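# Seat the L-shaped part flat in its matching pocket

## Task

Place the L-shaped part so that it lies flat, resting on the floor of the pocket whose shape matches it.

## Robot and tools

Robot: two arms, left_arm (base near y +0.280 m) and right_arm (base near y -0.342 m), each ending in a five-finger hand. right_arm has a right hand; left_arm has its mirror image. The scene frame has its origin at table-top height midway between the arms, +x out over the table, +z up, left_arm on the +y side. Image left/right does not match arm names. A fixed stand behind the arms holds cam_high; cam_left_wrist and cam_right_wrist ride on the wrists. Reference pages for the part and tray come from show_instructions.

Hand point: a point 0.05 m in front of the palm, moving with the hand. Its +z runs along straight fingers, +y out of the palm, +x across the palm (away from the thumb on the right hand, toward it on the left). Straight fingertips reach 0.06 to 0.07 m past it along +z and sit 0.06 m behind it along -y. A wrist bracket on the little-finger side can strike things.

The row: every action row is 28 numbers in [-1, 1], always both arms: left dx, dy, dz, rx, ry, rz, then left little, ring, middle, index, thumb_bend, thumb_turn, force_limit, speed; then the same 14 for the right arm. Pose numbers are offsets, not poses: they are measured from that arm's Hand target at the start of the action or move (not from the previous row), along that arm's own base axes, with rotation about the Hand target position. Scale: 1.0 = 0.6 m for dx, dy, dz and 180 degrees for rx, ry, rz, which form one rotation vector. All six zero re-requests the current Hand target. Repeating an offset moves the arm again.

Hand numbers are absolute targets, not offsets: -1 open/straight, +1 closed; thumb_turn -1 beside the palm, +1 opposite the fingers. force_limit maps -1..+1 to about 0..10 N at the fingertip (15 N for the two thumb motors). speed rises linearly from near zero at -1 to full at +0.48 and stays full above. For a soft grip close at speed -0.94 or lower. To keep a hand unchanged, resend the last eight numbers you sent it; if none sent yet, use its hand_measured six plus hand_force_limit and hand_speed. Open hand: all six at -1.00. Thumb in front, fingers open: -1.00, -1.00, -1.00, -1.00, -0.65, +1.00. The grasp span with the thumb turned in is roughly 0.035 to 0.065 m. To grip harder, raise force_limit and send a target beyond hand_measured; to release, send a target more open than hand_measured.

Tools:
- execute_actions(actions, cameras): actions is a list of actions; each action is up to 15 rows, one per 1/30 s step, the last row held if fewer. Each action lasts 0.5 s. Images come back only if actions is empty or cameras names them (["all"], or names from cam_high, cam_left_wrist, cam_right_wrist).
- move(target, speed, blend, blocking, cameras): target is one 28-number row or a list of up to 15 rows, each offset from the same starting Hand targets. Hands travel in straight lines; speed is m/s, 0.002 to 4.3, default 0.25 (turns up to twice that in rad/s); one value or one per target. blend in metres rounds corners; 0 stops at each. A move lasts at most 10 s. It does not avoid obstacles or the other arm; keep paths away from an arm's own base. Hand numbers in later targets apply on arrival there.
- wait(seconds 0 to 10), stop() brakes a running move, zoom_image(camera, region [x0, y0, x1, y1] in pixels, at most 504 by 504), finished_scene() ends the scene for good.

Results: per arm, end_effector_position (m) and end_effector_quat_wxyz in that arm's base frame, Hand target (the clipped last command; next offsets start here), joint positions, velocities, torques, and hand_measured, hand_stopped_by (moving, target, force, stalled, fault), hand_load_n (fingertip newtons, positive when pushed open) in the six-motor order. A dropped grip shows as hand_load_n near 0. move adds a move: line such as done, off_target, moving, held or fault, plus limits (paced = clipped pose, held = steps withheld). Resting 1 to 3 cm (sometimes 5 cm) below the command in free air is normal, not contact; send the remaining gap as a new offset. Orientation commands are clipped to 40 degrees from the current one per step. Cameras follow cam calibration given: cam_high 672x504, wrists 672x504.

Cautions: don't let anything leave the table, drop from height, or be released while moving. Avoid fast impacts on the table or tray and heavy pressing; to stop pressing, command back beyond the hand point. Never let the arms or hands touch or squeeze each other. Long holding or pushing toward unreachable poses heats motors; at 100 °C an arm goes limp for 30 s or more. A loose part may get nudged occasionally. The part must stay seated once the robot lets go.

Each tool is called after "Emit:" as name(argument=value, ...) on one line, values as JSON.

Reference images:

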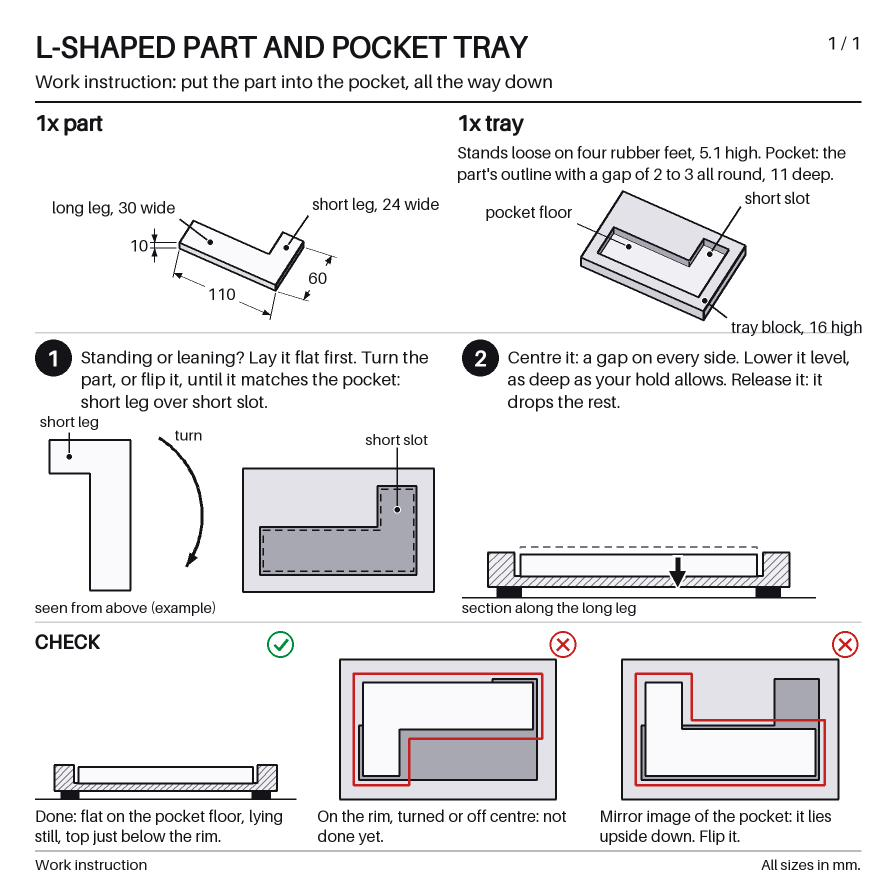

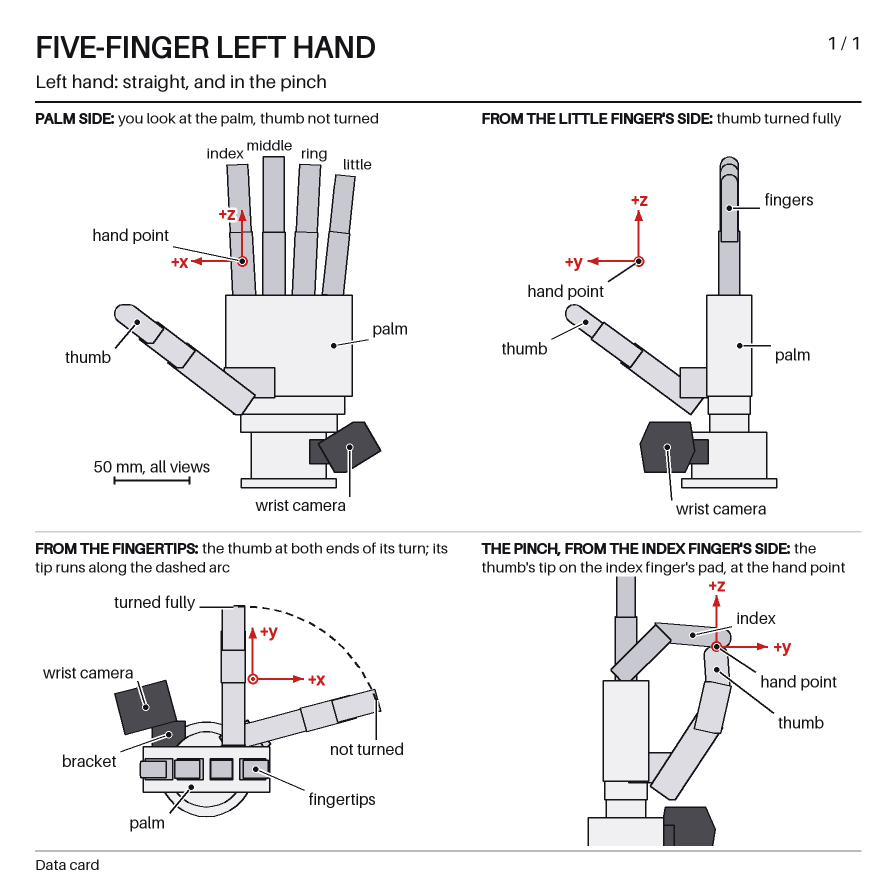

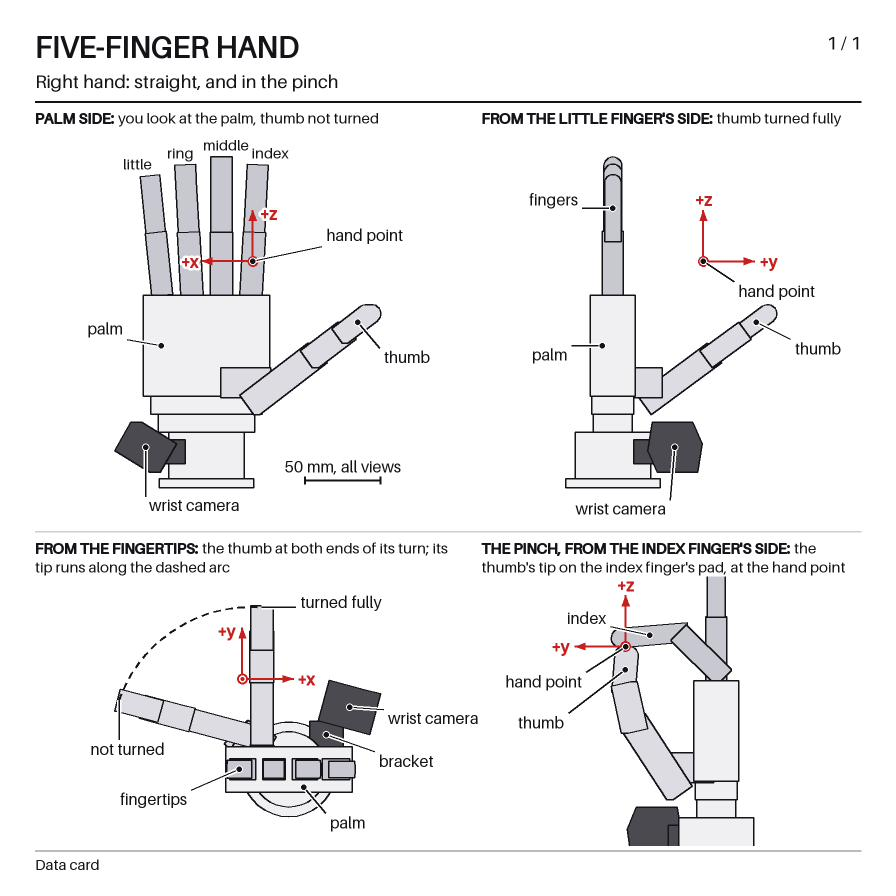

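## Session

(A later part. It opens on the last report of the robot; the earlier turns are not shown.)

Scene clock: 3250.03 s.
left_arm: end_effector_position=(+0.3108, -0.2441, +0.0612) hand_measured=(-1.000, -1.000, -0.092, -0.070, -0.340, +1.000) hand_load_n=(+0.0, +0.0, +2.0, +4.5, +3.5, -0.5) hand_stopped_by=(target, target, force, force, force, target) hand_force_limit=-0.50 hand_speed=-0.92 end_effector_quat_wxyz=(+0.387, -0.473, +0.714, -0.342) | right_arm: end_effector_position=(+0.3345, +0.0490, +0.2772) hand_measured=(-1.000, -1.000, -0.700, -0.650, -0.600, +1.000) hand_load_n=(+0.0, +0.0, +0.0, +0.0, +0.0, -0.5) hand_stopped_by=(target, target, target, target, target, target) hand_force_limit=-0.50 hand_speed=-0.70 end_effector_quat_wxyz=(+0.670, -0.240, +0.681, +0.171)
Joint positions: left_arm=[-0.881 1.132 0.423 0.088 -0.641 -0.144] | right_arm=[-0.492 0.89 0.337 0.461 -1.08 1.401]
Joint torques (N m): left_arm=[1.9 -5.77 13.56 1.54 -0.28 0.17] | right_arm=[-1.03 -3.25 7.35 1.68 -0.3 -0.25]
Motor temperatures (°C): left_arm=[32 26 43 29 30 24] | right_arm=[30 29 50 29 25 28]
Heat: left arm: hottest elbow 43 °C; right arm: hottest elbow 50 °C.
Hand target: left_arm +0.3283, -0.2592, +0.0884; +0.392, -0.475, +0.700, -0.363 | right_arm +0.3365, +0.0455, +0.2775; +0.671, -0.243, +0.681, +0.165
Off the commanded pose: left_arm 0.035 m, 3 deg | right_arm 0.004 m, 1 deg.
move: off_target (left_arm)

Emit:
move(target=[-0.0575, 0.0205, -0.096, 0, 0, 0, -1, -1, 0.1, 0.3, -0.28, 1, -0.5, -0.92, 0, 0, 0, 0, 0, 0, -1, -1, -0.7, -0.65, -0.6, 1, -0.5, -0.7], speed=0.08, cameras=["cam_high", "cam_left_wrist"])

Emit:
zoom_image(camera="cam_left_wrist", region=[0, 0, 60, 45])

Emit:
zoom_image(camera="cam_left_wrist", region=[90, 0, 150, 45])

Emit:
zoom_image(camera="cam_left_wrist", region=[160, 80, 220, 125])

Emit:
zoom_image(camera="cam_left_wrist", region=[190, 165, 250, 210])

Emit:
zoom_image(camera="cam_high", region=[385, 215, 413, 241])

Emit:
zoom_image(camera="cam_high", region=[384, 200, 404, 224])

Scene clock: 3259.43 s.
left_arm: end_effector_position=(+0.2978, -0.2468, +0.0379) hand_measured=(-1.000, -1.000, -0.092, -0.070, -0.340, +1.000) hand_load_n=(+0.0, +0.0, +1.5, +4.5, +3.5, +0.0) hand_stopped_by=(target, target, force, force, force, target) hand_force_limit=-0.50 hand_speed=-0.92 end_effector_quat_wxyz=(+0.394, -0.475, +0.698, -0.364) | right_arm: end_effector_position=(+0.3345, +0.0490, +0.2772) hand_measured=(-1.000, -1.000, -0.700, -0.650, -0.600, +1.000) hand_load_n=(+0.0, +0.0, +0.0, +0.0, +0.0, +0.0) hand_stopped_by=(target, target, target, target, target, target) hand_force_limit=-0.50 hand_speed=-0.70 end_effector_quat_wxyz=(+0.670, -0.240, +0.681, +0.171)
Joint positions: left_arm=[-0.934 1.193 0.344 0.263 -0.696 -0.174] | right_arm=[-0.492 0.89 0.337 0.461 -1.08 1.401]
Joint torques (N m): left_arm=[0.62 -4.01 6.95 2.51 -0.41 -0.02] | right_arm=[-0.73 -3.14 7.38 1.65 -0.28 -0.26]
Heat: left arm: hottest elbow 44 °C; right arm: hottest elbow 50 °C.
Hand target: left_arm +0.2937, -0.2468, +0.0307; +0.392, -0.475, +0.700, -0.362 | right_arm +0.3365, +0.0455, +0.2775; +0.671, -0.243, +0.681, +0.165
Off the commanded pose: left_arm 0.008 m, 0 deg | right_arm 0.004 m, 1 deg.
move: done
camera_calibration:
cam_left_wrist: T_world_to_cam=[[0.337147, -0.484402, 0.807271, -0.25099], [-0.750217, -0.656275, -0.0804779, 0.0592407], [0.568776, -0.578496, -0.584668, -0.179271], [0, 0, 0, 1]] pos_world=[0.231029, -0.18641, 0.102571]
Images, in order (width x height): cam_high 672x504, cam_left_wrist 672x504.

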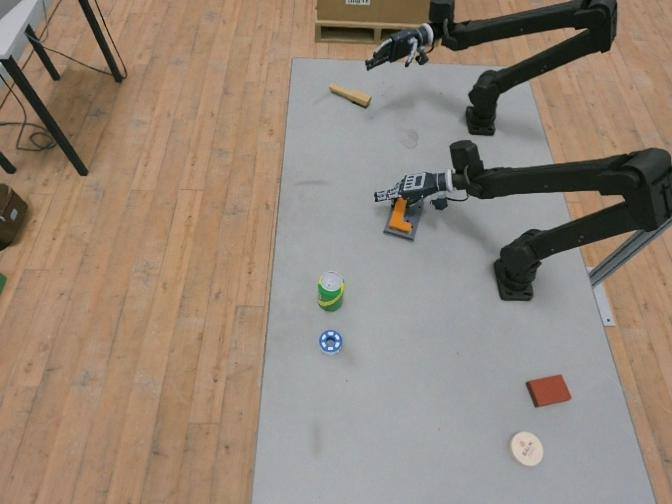

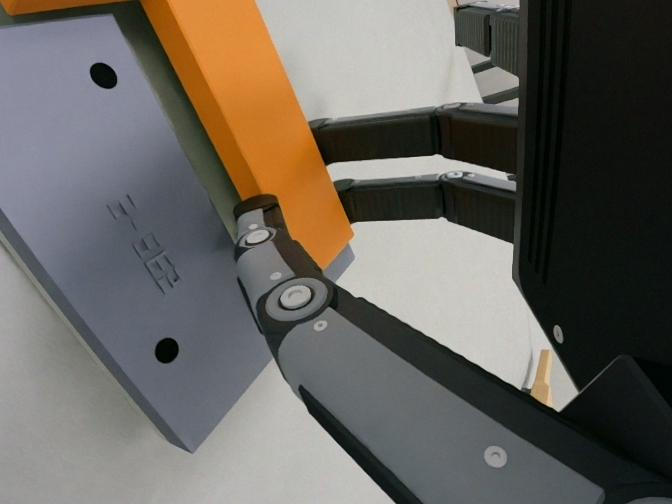

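Scaled by 8.400 from the camera's 672x504 image, which has a finer 960x720 frame.

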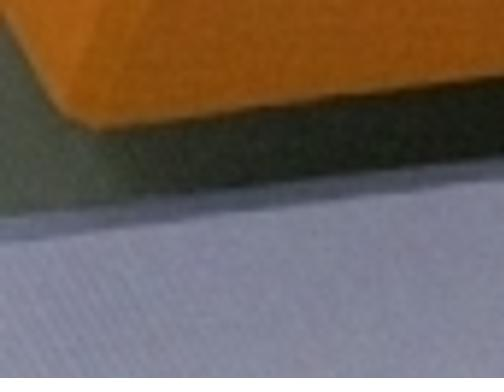

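Scaled by 8.400 from the camera's 672x504 image, which has a finer 960x720 frame.

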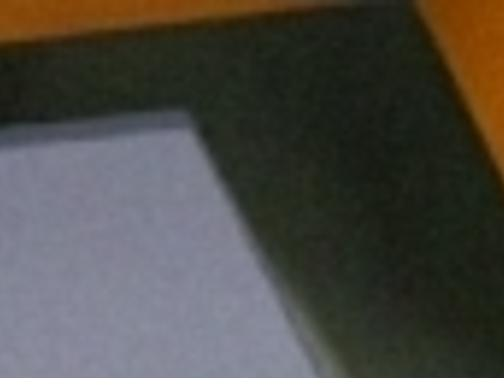

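Scaled by 8.400 from the camera's 672x504 image, which has a finer 960x720 frame.

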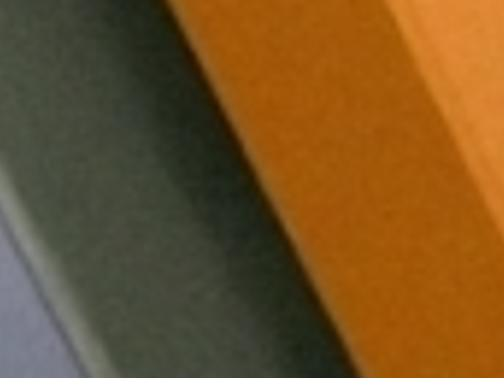

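Scaled by 8.400 from the camera's 672x504 image, which has a finer 960x720 frame.

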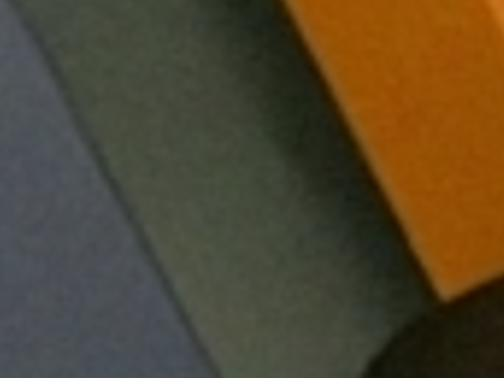

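Scaled by 18.000 from the camera's 672x504 image, which has a finer 960x720 frame.

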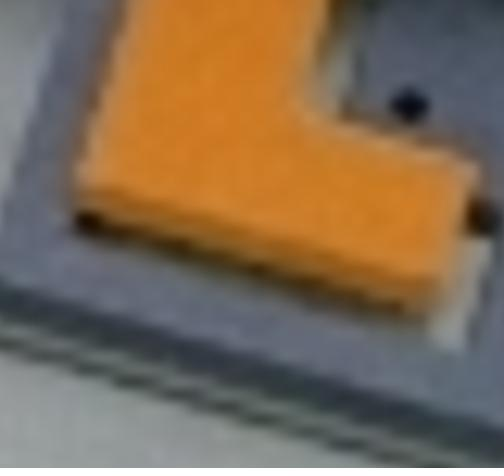

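Scaled by 21.000 from the camera's 672x504 image, which has a finer 960x720 frame.

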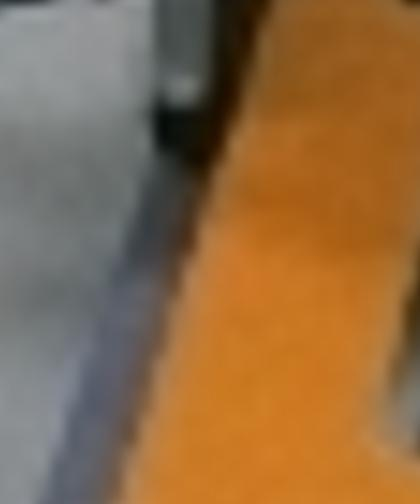

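Emit:
move(target=[[0.0577, -0.0207, 0.0962, 0, 0, 0, -1, -1, 0.1, 0.3, -0.28, 1, -0.5, -0.92, 0, 0, 0, 0, 0, 0, -1, -1, -0.7, -0.65, -0.6, 1, -0.5, -0.7], [-0.0038, 0.003, -0.0007, 0, 0, 0, -1, -1, 0.1, 0.3, -0.28, 1, -0.5, -0.92, 0, 0, 0, 0, 0, 0, -1, -1, -0.7, -0.65, -0.6, 1, -0.5, -0.7]], speed=[0.1, 0.08], blend=[0, 0], cameras=["cam_high", "cam_left_wrist"])

Emit:
zoom_image(camera="cam_left_wrist", region=[0, 0, 60, 45])

Emit:
zoom_image(camera="cam_left_wrist", region=[90, 0, 150, 45])

Emit:
zoom_image(camera="cam_left_wrist", region=[190, 165, 250, 210])

Emit:
zoom_image(camera="cam_high", region=[385, 215, 413, 241])

Emit:
zoom_image(camera="cam_high", region=[384, 200, 404, 224])

Scene clock: 3316.47 s.
left_arm: end_effector_position=(+0.2957, -0.2452, +0.0377) hand_measured=(-1.000, -1.000, -0.092, -0.070, -0.340, +1.000) hand_load_n=(+0.0, +0.0, +2.0, +4.5, +3.5, +0.0) hand_stopped_by=(target, target, force, force, force, target) hand_force_limit=-0.50 hand_speed=-0.92 end_effector_quat_wxyz=(+0.394, -0.475, +0.698, -0.364) | right_arm: end_effector_position=(+0.3345, +0.0490, +0.2772) hand_measured=(-1.000, -1.000, -0.700, -0.650, -0.600, +1.000) hand_load_n=(+0.0, +0.0, +0.0, +0.0, +0.0, +0.0) hand_stopped_by=(target, target, target, target, target, target) hand_force_limit=-0.50 hand_speed=-0.70 end_effector_quat_wxyz=(+0.670, -0.240, +0.681, +0.171)
Joint positions: left_arm=[-0.937 1.185 0.338 0.261 -0.698 -0.176] | right_arm=[-0.492 0.89 0.337 0.461 -1.08 1.401]
Joint torques (N m): left_arm=[0.67 -3.9 6.94 2.52 -0.41 -0.01] | right_arm=[-0.85 -3.19 7.32 1.73 -0.3 -0.27]
Heat: left arm: hottest elbow 44 °C; right arm: hottest elbow 50 °C.
Hand target: left_arm +0.2915, -0.2450, +0.0304; +0.392, -0.475, +0.700, -0.362 | right_arm +0.3365, +0.0455, +0.2775; +0.671, -0.243, +0.681, +0.165
Off the commanded pose: left_arm 0.009 m, 0 deg | right_arm 0.004 m, 1 deg.
move: done
camera_calibration:
cam_left_wrist: T_world_to_cam=[[0.336881, -0.4839, 0.807683, -0.249122], [-0.750082, -0.656436, -0.080429, 0.0585506], [0.569112, -0.578734, -0.584105, -0.177449], [0, 0, 0, 1]] pos_world=[0.22883, -0.184811, 0.102272]
Images, in order (width x height): cam_high 672x504, cam_left_wrist 672x504.

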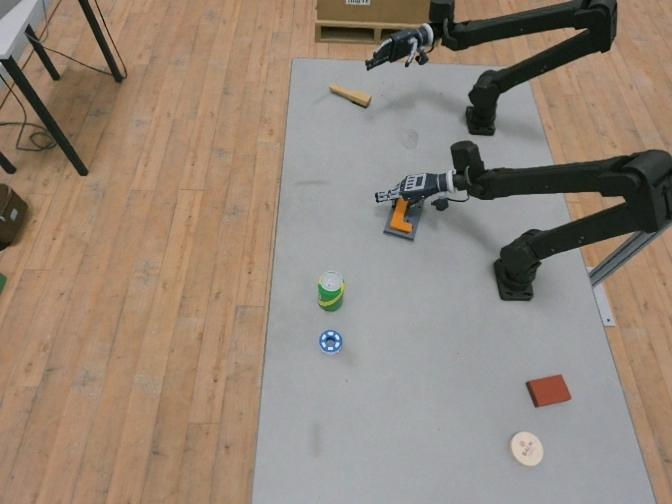

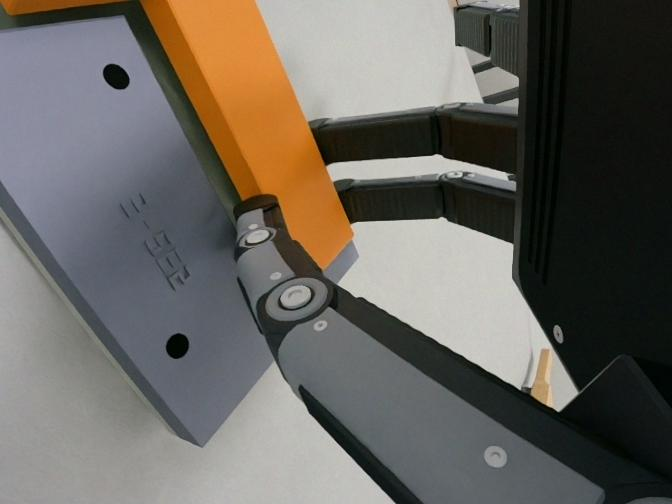

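Scaled by 8.400 from the camera's 672x504 image, which has a finer 960x720 frame.

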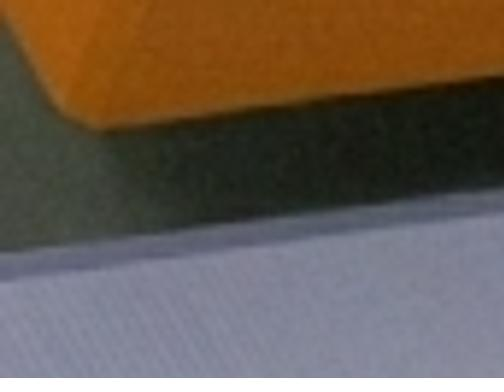

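Scaled by 8.400 from the camera's 672x504 image, which has a finer 960x720 frame.

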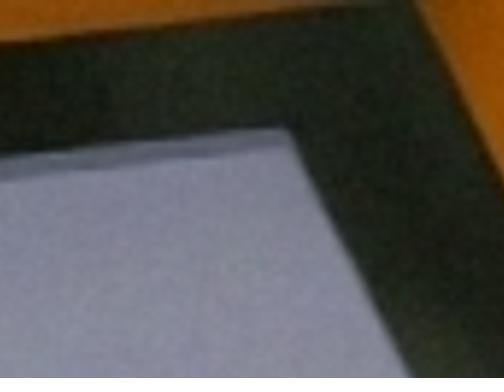

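Scaled by 8.400 from the camera's 672x504 image, which has a finer 960x720 frame.

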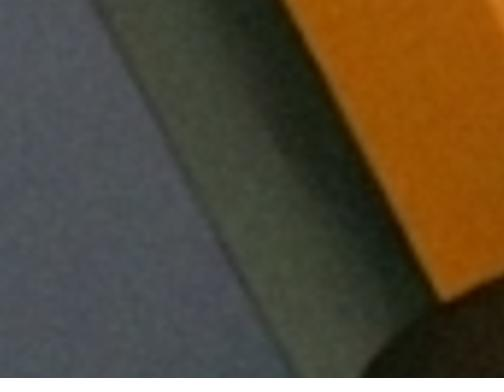

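Scaled by 18.000 from the camera's 672x504 image, which has a finer 960x720 frame.

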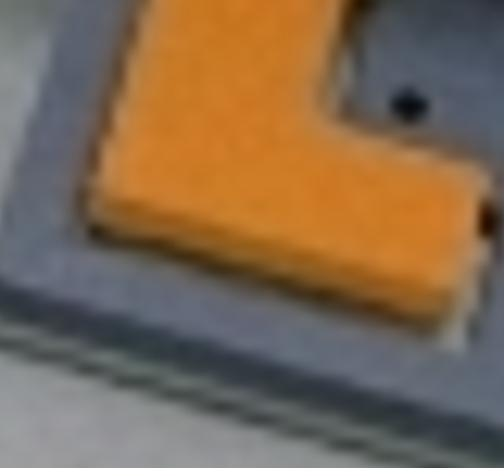

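Scaled by 21.000 from the camera's 672x504 image, which has a finer 960x720 frame.

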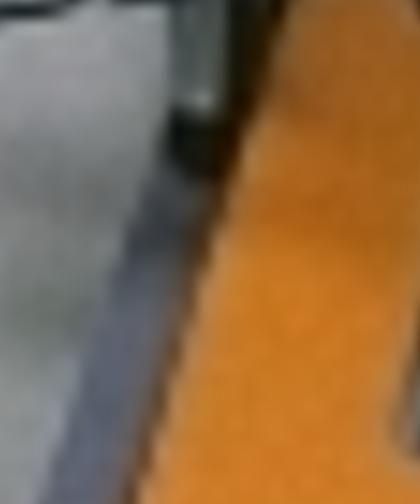

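Emit:
move(target=[[0.0613, -0.0237, 0.0967, 0, 0, 0, -1, -1, 0.1, 0.3, -0.28, 1, -0.5, -0.92, 0, 0, 0, 0, 0, 0, -1, -1, -0.7, -0.65, -0.6, 1, -0.5, -0.7], [-0.0013, 0.0003, -0.0057, 0, 0, 0, -1, -1, 0.1, 0.3, -0.28, 1, -0.5, -0.92, 0, 0, 0, 0, 0, 0, -1, -1, -0.7, -0.65, -0.6, 1, -0.5, -0.7]], speed=[0.1, 0.08], blend=[0, 0], cameras=["cam_high", "cam_left_wrist"])

Emit:
zoom_image(camera="cam_left_wrist", region=[0, 0, 60, 45])

Emit:
zoom_image(camera="cam_left_wrist", region=[90, 0, 150, 45])

Emit:
zoom_image(camera="cam_left_wrist", region=[190, 165, 250, 210])

Emit:
zoom_image(camera="cam_high", region=[385, 215, 413, 241])

Emit:
zoom_image(camera="cam_high", region=[384, 200, 404, 224])

Scene clock: 3355.63 s.
left_arm: end_effector_position=(+0.2963, -0.2447, +0.0367) hand_measured=(-1.000, -1.000, -0.092, -0.070, -0.340, +1.000) hand_load_n=(+0.0, +0.0, +1.5, +4.0, +4.0, -0.5) hand_stopped_by=(target, target, force, force, force, target) hand_force_limit=-0.50 hand_speed=-0.92 end_effector_quat_wxyz=(+0.397, -0.475, +0.695, -0.365) | right_arm: end_effector_position=(+0.3345, +0.0490, +0.2772) hand_measured=(-1.000, -1.000, -0.700, -0.650, -0.600, +1.000) hand_load_n=(+0.0, +0.0, +0.0, +0.0, +0.0, +0.0) hand_stopped_by=(target, target, target, target, target, target) hand_force_limit=-0.50 hand_speed=-0.70 end_effector_quat_wxyz=(+0.670, -0.240, +0.681, +0.171)
Joint positions: left_arm=[-0.938 1.192 0.333 0.278 -0.704 -0.175] | right_arm=[-0.492 0.89 0.337 0.461 -1.08 1.401]
Joint torques (N m): left_arm=[0.5 -3.78 6.8 2.28 -0.26 -0.06] | right_arm=[-0.85 -3.19 7.43 1.66 -0.31 -0.27]
Heat: left arm: hottest elbow 44 °C; right arm: hottest elbow 50 °C.
Hand target: left_arm +0.2906, -0.2448, +0.0269; +0.392, -0.475, +0.700, -0.362 | right_arm +0.3365, +0.0455, +0.2775; +0.671, -0.243, +0.681, +0.165
Off the commanded pose: left_arm 0.011 m, 1 deg | right_arm 0.004 m, 1 deg.
move: off_target (left_arm)
camera_calibration:
cam_left_wrist: T_world_to_cam=[[0.333483, -0.481127, 0.810744, -0.246749], [-0.747276, -0.659206, -0.0838217, 0.0578945], [0.574776, -0.577896, -0.579369, -0.179716], [0, 0, 0, 1]] pos_world=[0.228847, -0.184411, 0.100781]
Images, in order (width x height): cam_high 672x504, cam_left_wrist 672x504.

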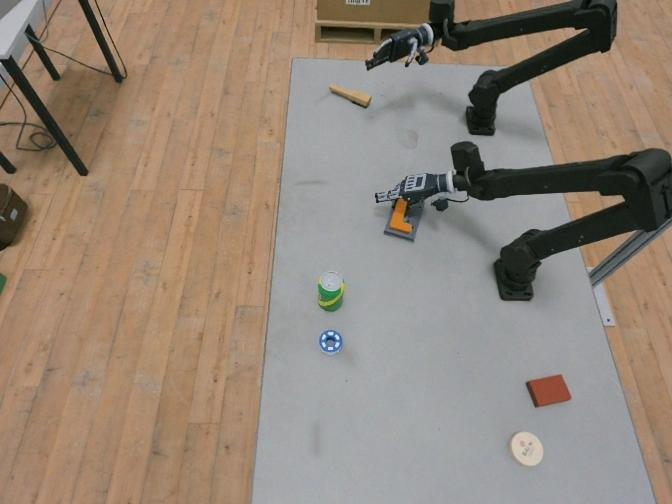

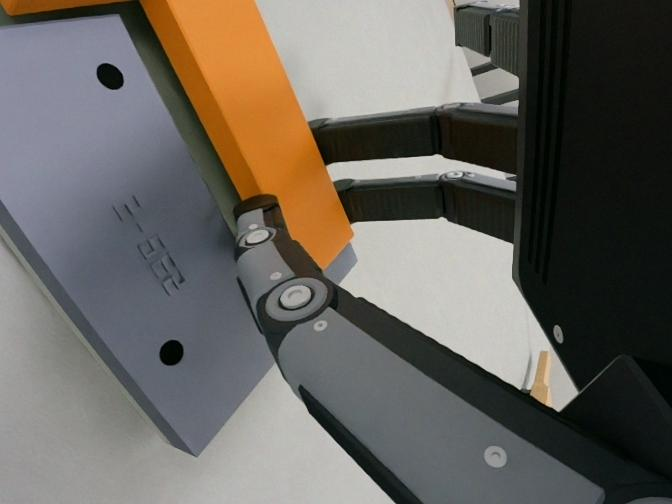

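Scaled by 8.400 from the camera's 672x504 image, which has a finer 960x720 frame.

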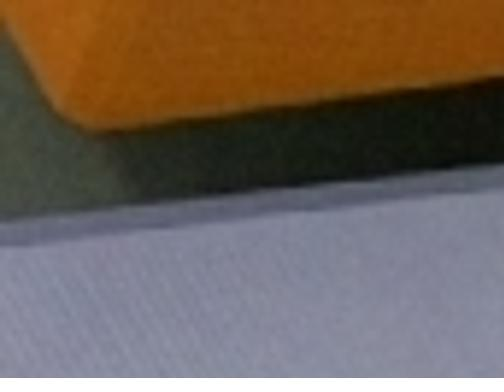

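Scaled by 8.400 from the camera's 672x504 image, which has a finer 960x720 frame.

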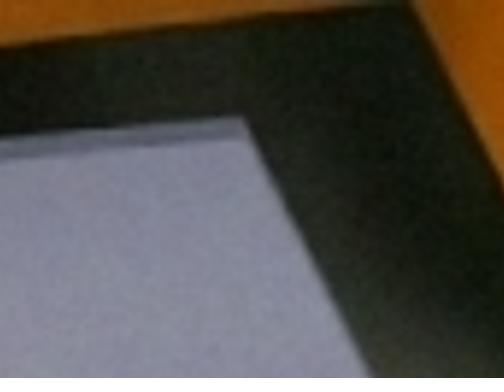

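Scaled by 8.400 from the camera's 672x504 image, which has a finer 960x720 frame.

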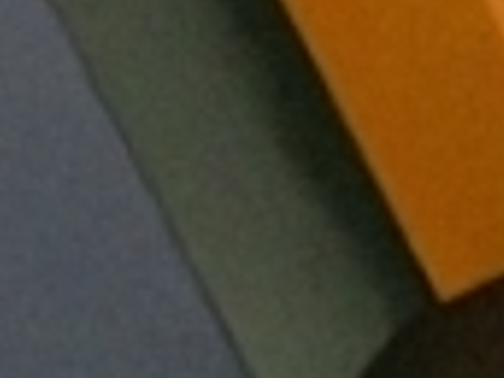

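Scaled by 18.000 from the camera's 672x504 image, which has a finer 960x720 frame.

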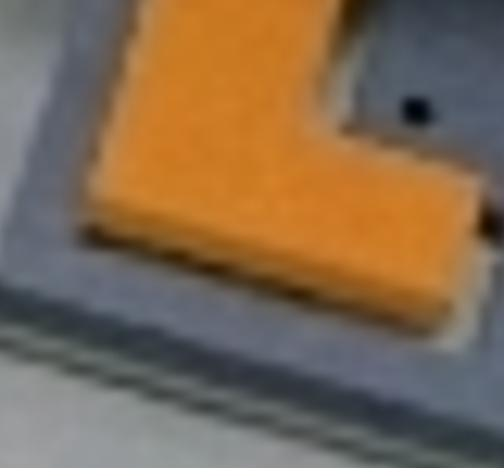

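Scaled by 21.000 from the camera's 672x504 image, which has a finer 960x720 frame.

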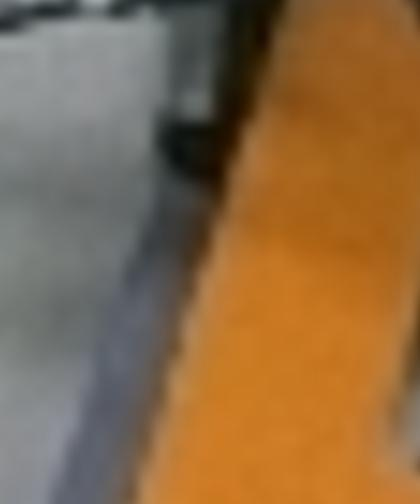

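Emit:
move(target=[[0.0628, -0.024, 0.1025, 0.0008, 0.00265, -0.005, -1, -1, 0.1, 0.3, -0.28, 1, -0.5, -0.92, 0, 0, 0, 0, 0, 0, -1, -1, -0.7, -0.65, -0.6, 1, -0.5, -0.7], [-0.003, 0.0028, 0.0058, 0.0008, 0.00265, -0.005, -1, -1, 0.1, 0.3, -0.28, 1, -0.5, -0.92, 0, 0, 0, 0, 0, 0, -1, -1, -0.7, -0.65, -0.6, 1, -0.5, -0.7]], speed=[0.1, 0.08], blend=[0, 0], cameras=["cam_high", "cam_left_wrist"])

Emit:
zoom_image(camera="cam_left_wrist", region=[0, 0, 60, 45])

Emit:
zoom_image(camera="cam_left_wrist", region=[90, 0, 150, 45])

Emit:
zoom_image(camera="cam_left_wrist", region=[190, 165, 250, 210])

Emit:
zoom_image(camera="cam_high", region=[385, 215, 413, 241])

Emit:
zoom_image(camera="cam_high", region=[384, 200, 404, 224])

Scene clock: 3442.70 s.
left_arm: end_effector_position=(+0.2930, -0.2434, +0.0376) hand_measured=(-1.000, -1.000, -0.092, -0.070, -0.340, +1.000) hand_load_n=(+0.0, +0.0, +2.0, +4.5, +3.5, -0.5) hand_stopped_by=(target, target, force, force, force, target) hand_force_limit=-0.50 hand_speed=-0.92 end_effector_quat_wxyz=(+0.389, -0.470, +0.704, -0.364) | right_arm: end_effector_position=(+0.3345, +0.0490, +0.2772) hand_measured=(-1.000, -1.000, -0.700, -0.650, -0.600, +1.000) hand_load_n=(+0.0, +0.0, +0.0, +0.0, +0.0, +0.0) hand_stopped_by=(target, target, target, target, target, target) hand_force_limit=-0.50 hand_speed=-0.70 end_effector_quat_wxyz=(+0.670, -0.240, +0.681, +0.171)
Joint positions: left_arm=[-0.931 1.168 0.331 0.249 -0.677 -0.165] | right_arm=[-0.492 0.89 0.337 0.461 -1.08 1.401]
Joint torques (N m): left_arm=[0.67 -3.78 7.01 2.47 -0.41 -0.03] | right_arm=[-0.85 -2.78 7.36 1.73 -0.29 -0.27]
Heat: left arm: hottest elbow 43 °C; right arm: hottest elbow 50 °C.
Hand target: left_arm +0.2888, -0.2431, +0.0303; +0.387, -0.470, +0.706, -0.362 | right_arm +0.3365, +0.0455, +0.2775; +0.671, -0.243, +0.681, +0.165
Off the commanded pose: left_arm 0.008 m, 0 deg | right_arm 0.004 m, 1 deg.
move: done
camera_calibration:
cam_left_wrist: T_world_to_cam=[[0.335925, -0.491541, 0.803456, -0.248765], [-0.761201, -0.644074, -0.0757761, 0.0638971], [0.554733, -0.586136, -0.590522, -0.172312], [0, 0, 0, 1]] pos_world=[0.227792, -0.182122, 0.102959]
Images, in order (width x height): cam_high 672x504, cam_left_wrist 672x504.

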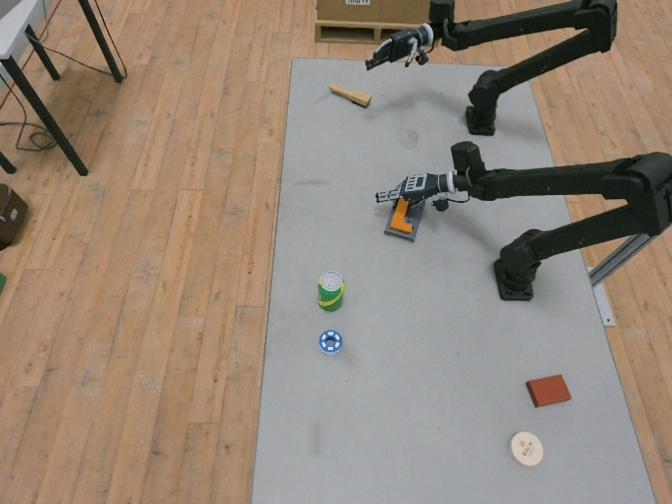

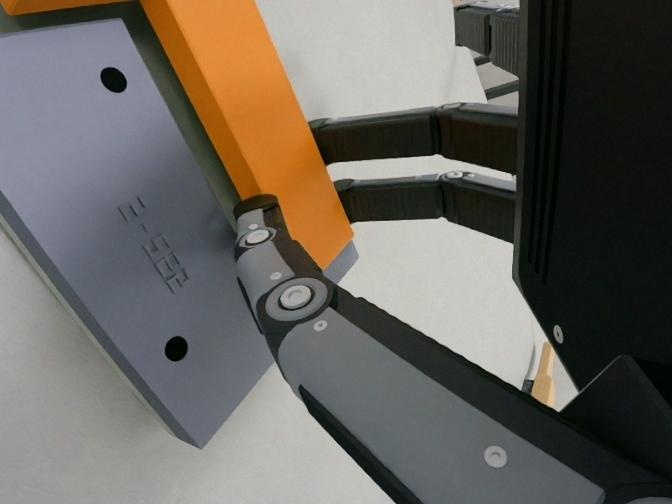

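Scaled by 8.400 from the camera's 672x504 image, which has a finer 960x720 frame.

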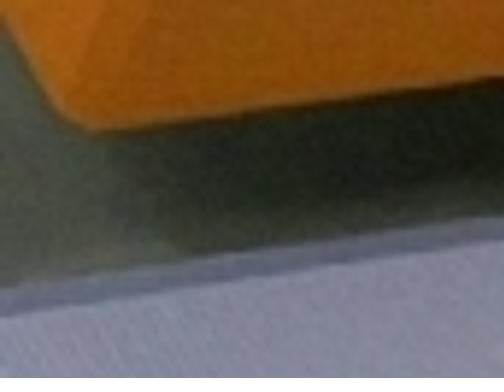

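Scaled by 8.400 from the camera's 672x504 image, which has a finer 960x720 frame.

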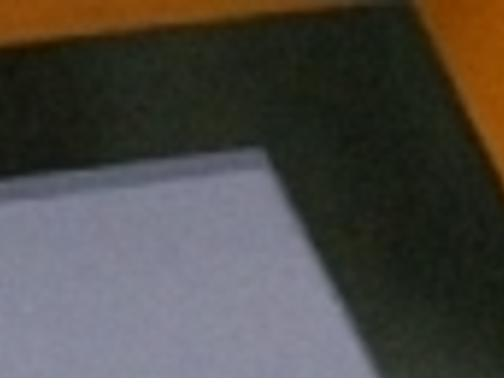

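Scaled by 8.400 from the camera's 672x504 image, which has a finer 960x720 frame.

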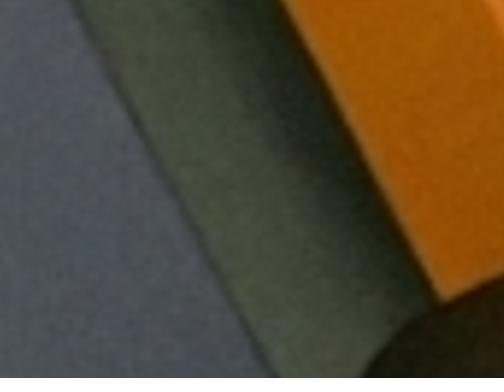

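Scaled by 18.000 from the camera's 672x504 image, which has a finer 960x720 frame.

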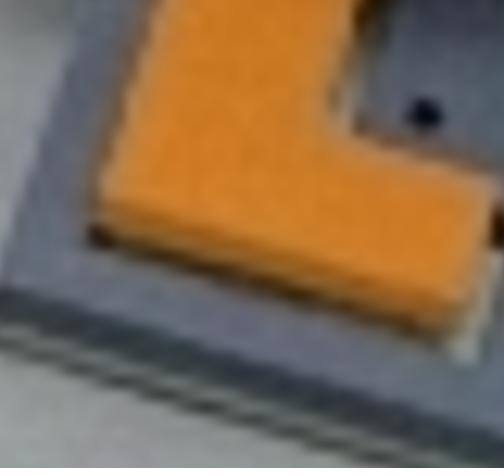

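Scaled by 21.000 from the camera's 672x504 image, which has a finer 960x720 frame.

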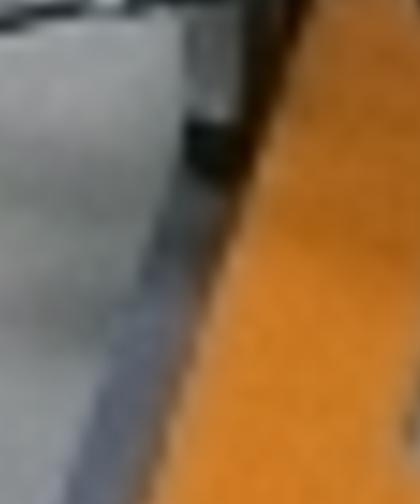

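Emit:
move(target=[[0.0658, -0.0268, 0.0968, 0, 0, 0, -1, -1, 0.1, 0.3, -0.28, 1, -0.5, -0.92, 0, 0, 0, 0, 0, 0, -1, -1, -0.7, -0.65, -0.6, 1, -0.5, -0.7], [-0.0032, 0.001, -0.0007, 0, 0, 0, -1, -1, 0.1, 0.3, -0.28, 1, -0.5, -0.92, 0, 0, 0, 0, 0, 0, -1, -1, -0.7, -0.65, -0.6, 1, -0.5, -0.7]], speed=[0.1, 0.08], blend=[0, 0], cameras=["cam_high", "cam_left_wrist"])

Emit:
zoom_image(camera="cam_left_wrist", region=[0, 0, 60, 45])

Emit:
zoom_image(camera="cam_left_wrist", region=[90, 0, 150, 45])

Emit:
zoom_image(camera="cam_left_wrist", region=[190, 165, 250, 210])

Emit:
zoom_image(camera="cam_high", region=[385, 215, 413, 241])

Emit:
zoom_image(camera="cam_high", region=[384, 200, 404, 224])

Scene clock: 3473.57 s.
left_arm: end_effector_position=(+0.2912, -0.2426, +0.0373) hand_measured=(-1.000, -1.000, -0.092, -0.070, -0.340, +1.000) hand_load_n=(-0.5, +0.0, +2.0, +4.5, +3.5, +0.0) hand_stopped_by=(target, target, force, force, force, target) hand_force_limit=-0.50 hand_speed=-0.92 end_effector_quat_wxyz=(+0.389, -0.470, +0.703, -0.364) | right_arm: end_effector_position=(+0.3345, +0.0490, +0.2772) hand_measured=(-1.000, -1.000, -0.700, -0.650, -0.600, +1.000) hand_load_n=(+0.0, +0.0, +0.0, +0.0, +0.0, +0.0) hand_stopped_by=(target, target, target, target, target, target) hand_force_limit=-0.50 hand_speed=-0.70 end_effector_quat_wxyz=(+0.670, -0.240, +0.681, +0.171)
Joint positions: left_arm=[-0.936 1.163 0.327 0.247 -0.681 -0.169] | right_arm=[-0.492 0.89 0.337 0.461 -1.08 1.401]
Joint torques (N m): left_arm=[0.67 -3.78 7.06 2.47 -0.39 -0.04] | right_arm=[-1.03 -2.96 7.34 1.72 -0.31 -0.26]
Heat: left arm: hottest elbow 44 °C; right arm: hottest elbow 50 °C.
Hand target: left_arm +0.2870, -0.2426, +0.0300; +0.387, -0.470, +0.706, -0.363 | right_arm +0.3365, +0.0455, +0.2775; +0.671, -0.243, +0.681, +0.165
Off the commanded pose: left_arm 0.009 m, 0 deg | right_arm 0.004 m, 1 deg.
move: done
camera_calibration:
cam_left_wrist: T_world_to_cam=[[0.33561, -0.491428, 0.803657, -0.247388], [-0.760796, -0.644481, -0.0763827, 0.0627665], [0.555478, -0.585784, -0.59017, -0.171052], [0, 0, 0, 1]] pos_world=[0.225794, -0.181321, 0.10266]
Images, in order (width x height): cam_high 672x504, cam_left_wrist 672x504.

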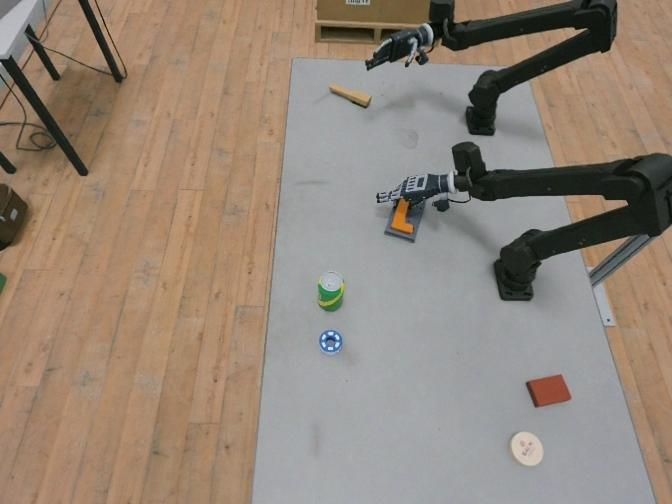

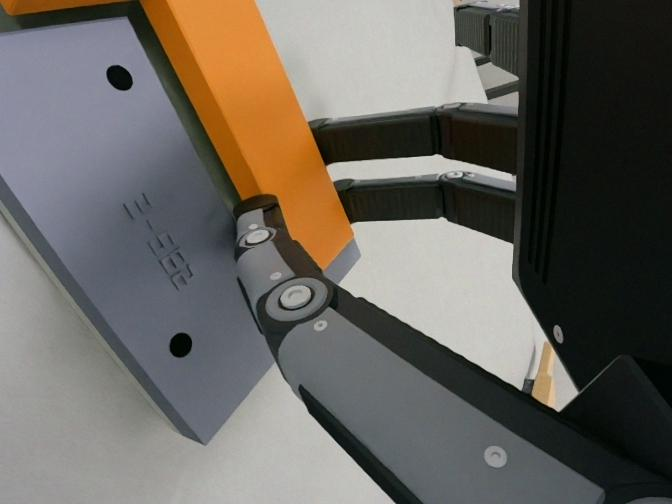

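Scaled by 8.400 from the camera's 672x504 image, which has a finer 960x720 frame.

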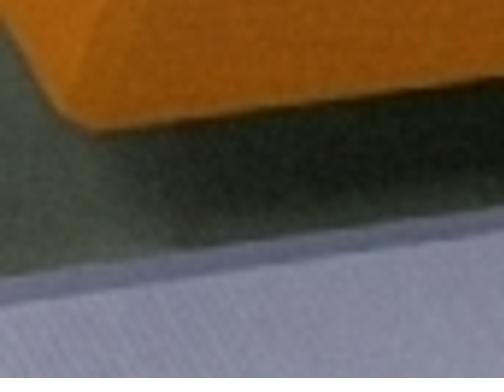

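Scaled by 8.400 from the camera's 672x504 image, which has a finer 960x720 frame.

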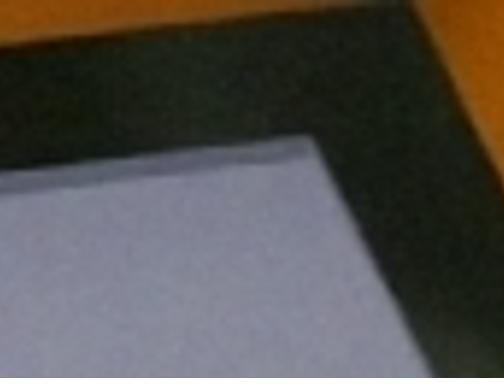

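Scaled by 8.400 from the camera's 672x504 image, which has a finer 960x720 frame.

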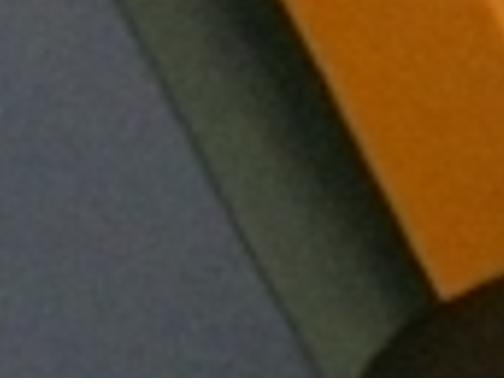

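Scaled by 18.000 from the camera's 672x504 image, which has a finer 960x720 frame.

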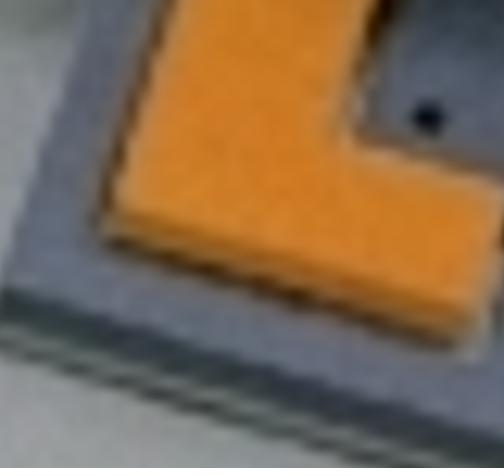

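Scaled by 21.000 from the camera's 672x504 image, which has a finer 960x720 frame.

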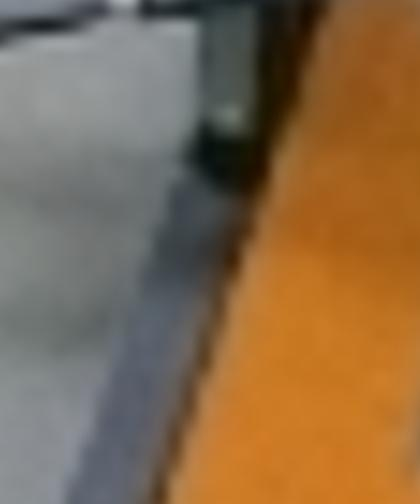

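Emit:
execute_actions(actions=[[[0, 0, 0, 0, 0, 0, -1, -1, -0.25, -0.25, -0.5, 1, -0.5, -0.9, 0, 0, 0, 0, 0, 0, -1, -1, -0.7, -0.65, -0.6, 1, -0.5, -0.7]]], cameras=["cam_high", "cam_left_wrist"])

Scene clock: 3490.20 s.
left_arm: end_effector_position=(+0.2920, -0.2431, +0.0384) hand_measured=(-1.000, -1.000, -0.250, -0.250, -0.500, +1.000) hand_load_n=(+0.0, +0.0, +0.0, +0.0, -1.0, -0.5) hand_stopped_by=(target, target, target, target, target, target) hand_force_limit=-0.50 hand_speed=-0.90 end_effector_quat_wxyz=(+0.390, -0.471, +0.701, -0.366) | right_arm: end_effector_position=(+0.3345, +0.0490, +0.2772) hand_measured=(-1.000, -1.000, -0.700, -0.650, -0.600, +1.000) hand_load_n=(+0.0, +0.0, +0.0, +0.0, +0.0, +0.0) hand_stopped_by=(target, target, target, target, target, target) hand_force_limit=-0.50 hand_speed=-0.70 end_effector_quat_wxyz=(+0.670, -0.240, +0.681, +0.171)
Joint positions: left_arm=[-0.936 1.163 0.327 0.253 -0.683 -0.169] | right_arm=[-0.492 0.89 0.337 0.461 -1.08 1.401]
Joint torques (N m): left_arm=[0.67 -3.66 7.08 2.21 -0.32 -0.04] | right_arm=[-0.97 -3.14 7.41 1.61 -0.3 -0.25]
Heat: left arm: hottest elbow 43 °C; right arm: hottest elbow 50 °C.
Hand target: left_arm +0.2870, -0.2425, +0.0301; +0.387, -0.470, +0.706, -0.363 | right_arm +0.3365, +0.0455, +0.2775; +0.671, -0.243, +0.681, +0.165
Off the commanded pose: left_arm 0.010 m, 1 deg | right_arm 0.004 m, 1 deg.
camera_calibration:
cam_left_wrist: T_world_to_cam=[[0.333085, -0.487318, 0.807202, -0.247184], [-0.759345, -0.646146, -0.07675, 0.0622627], [0.558972, -0.58738, -0.585264, -0.172803], [0, 0, 0, 1]] pos_world=[0.226204, -0.181727, 0.10317]
Images, in order (width x height): cam_high 672x504, cam_left_wrist 672x504.

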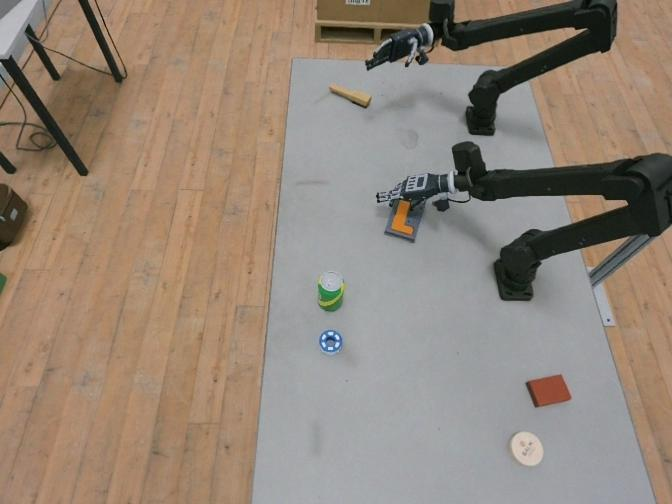

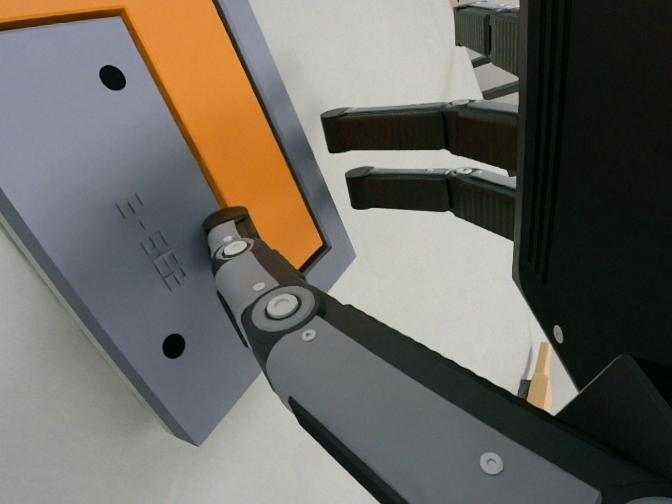

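Emit:
zoom_image(camera="cam_left_wrist", region=[60, 0, 360, 300])

Emit:
zoom_image(camera="cam_high", region=[375, 190, 431, 246])

Scaled by 1.680 from the camera's 672x504 image, which has a finer 960x720 frame.

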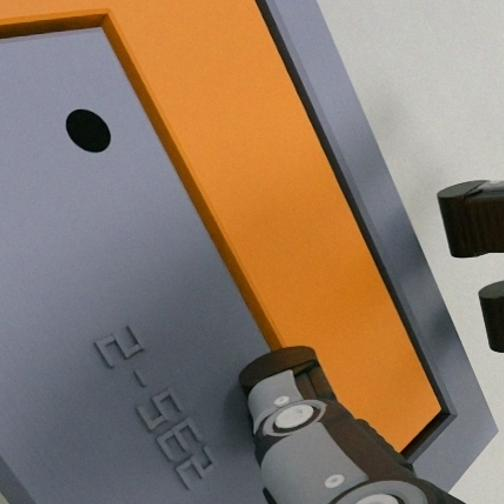

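Scaled by 9.000 from the camera's 672x504 image, which has a finer 960x720 frame.

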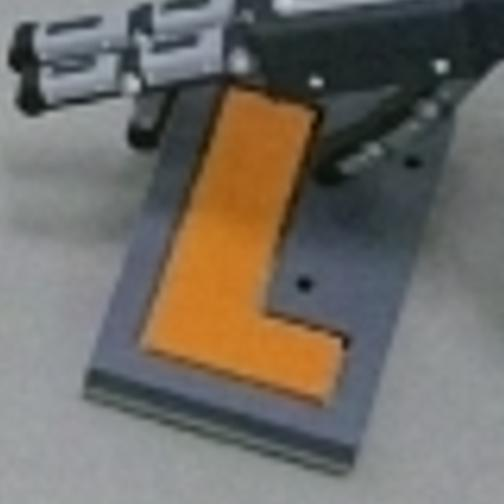

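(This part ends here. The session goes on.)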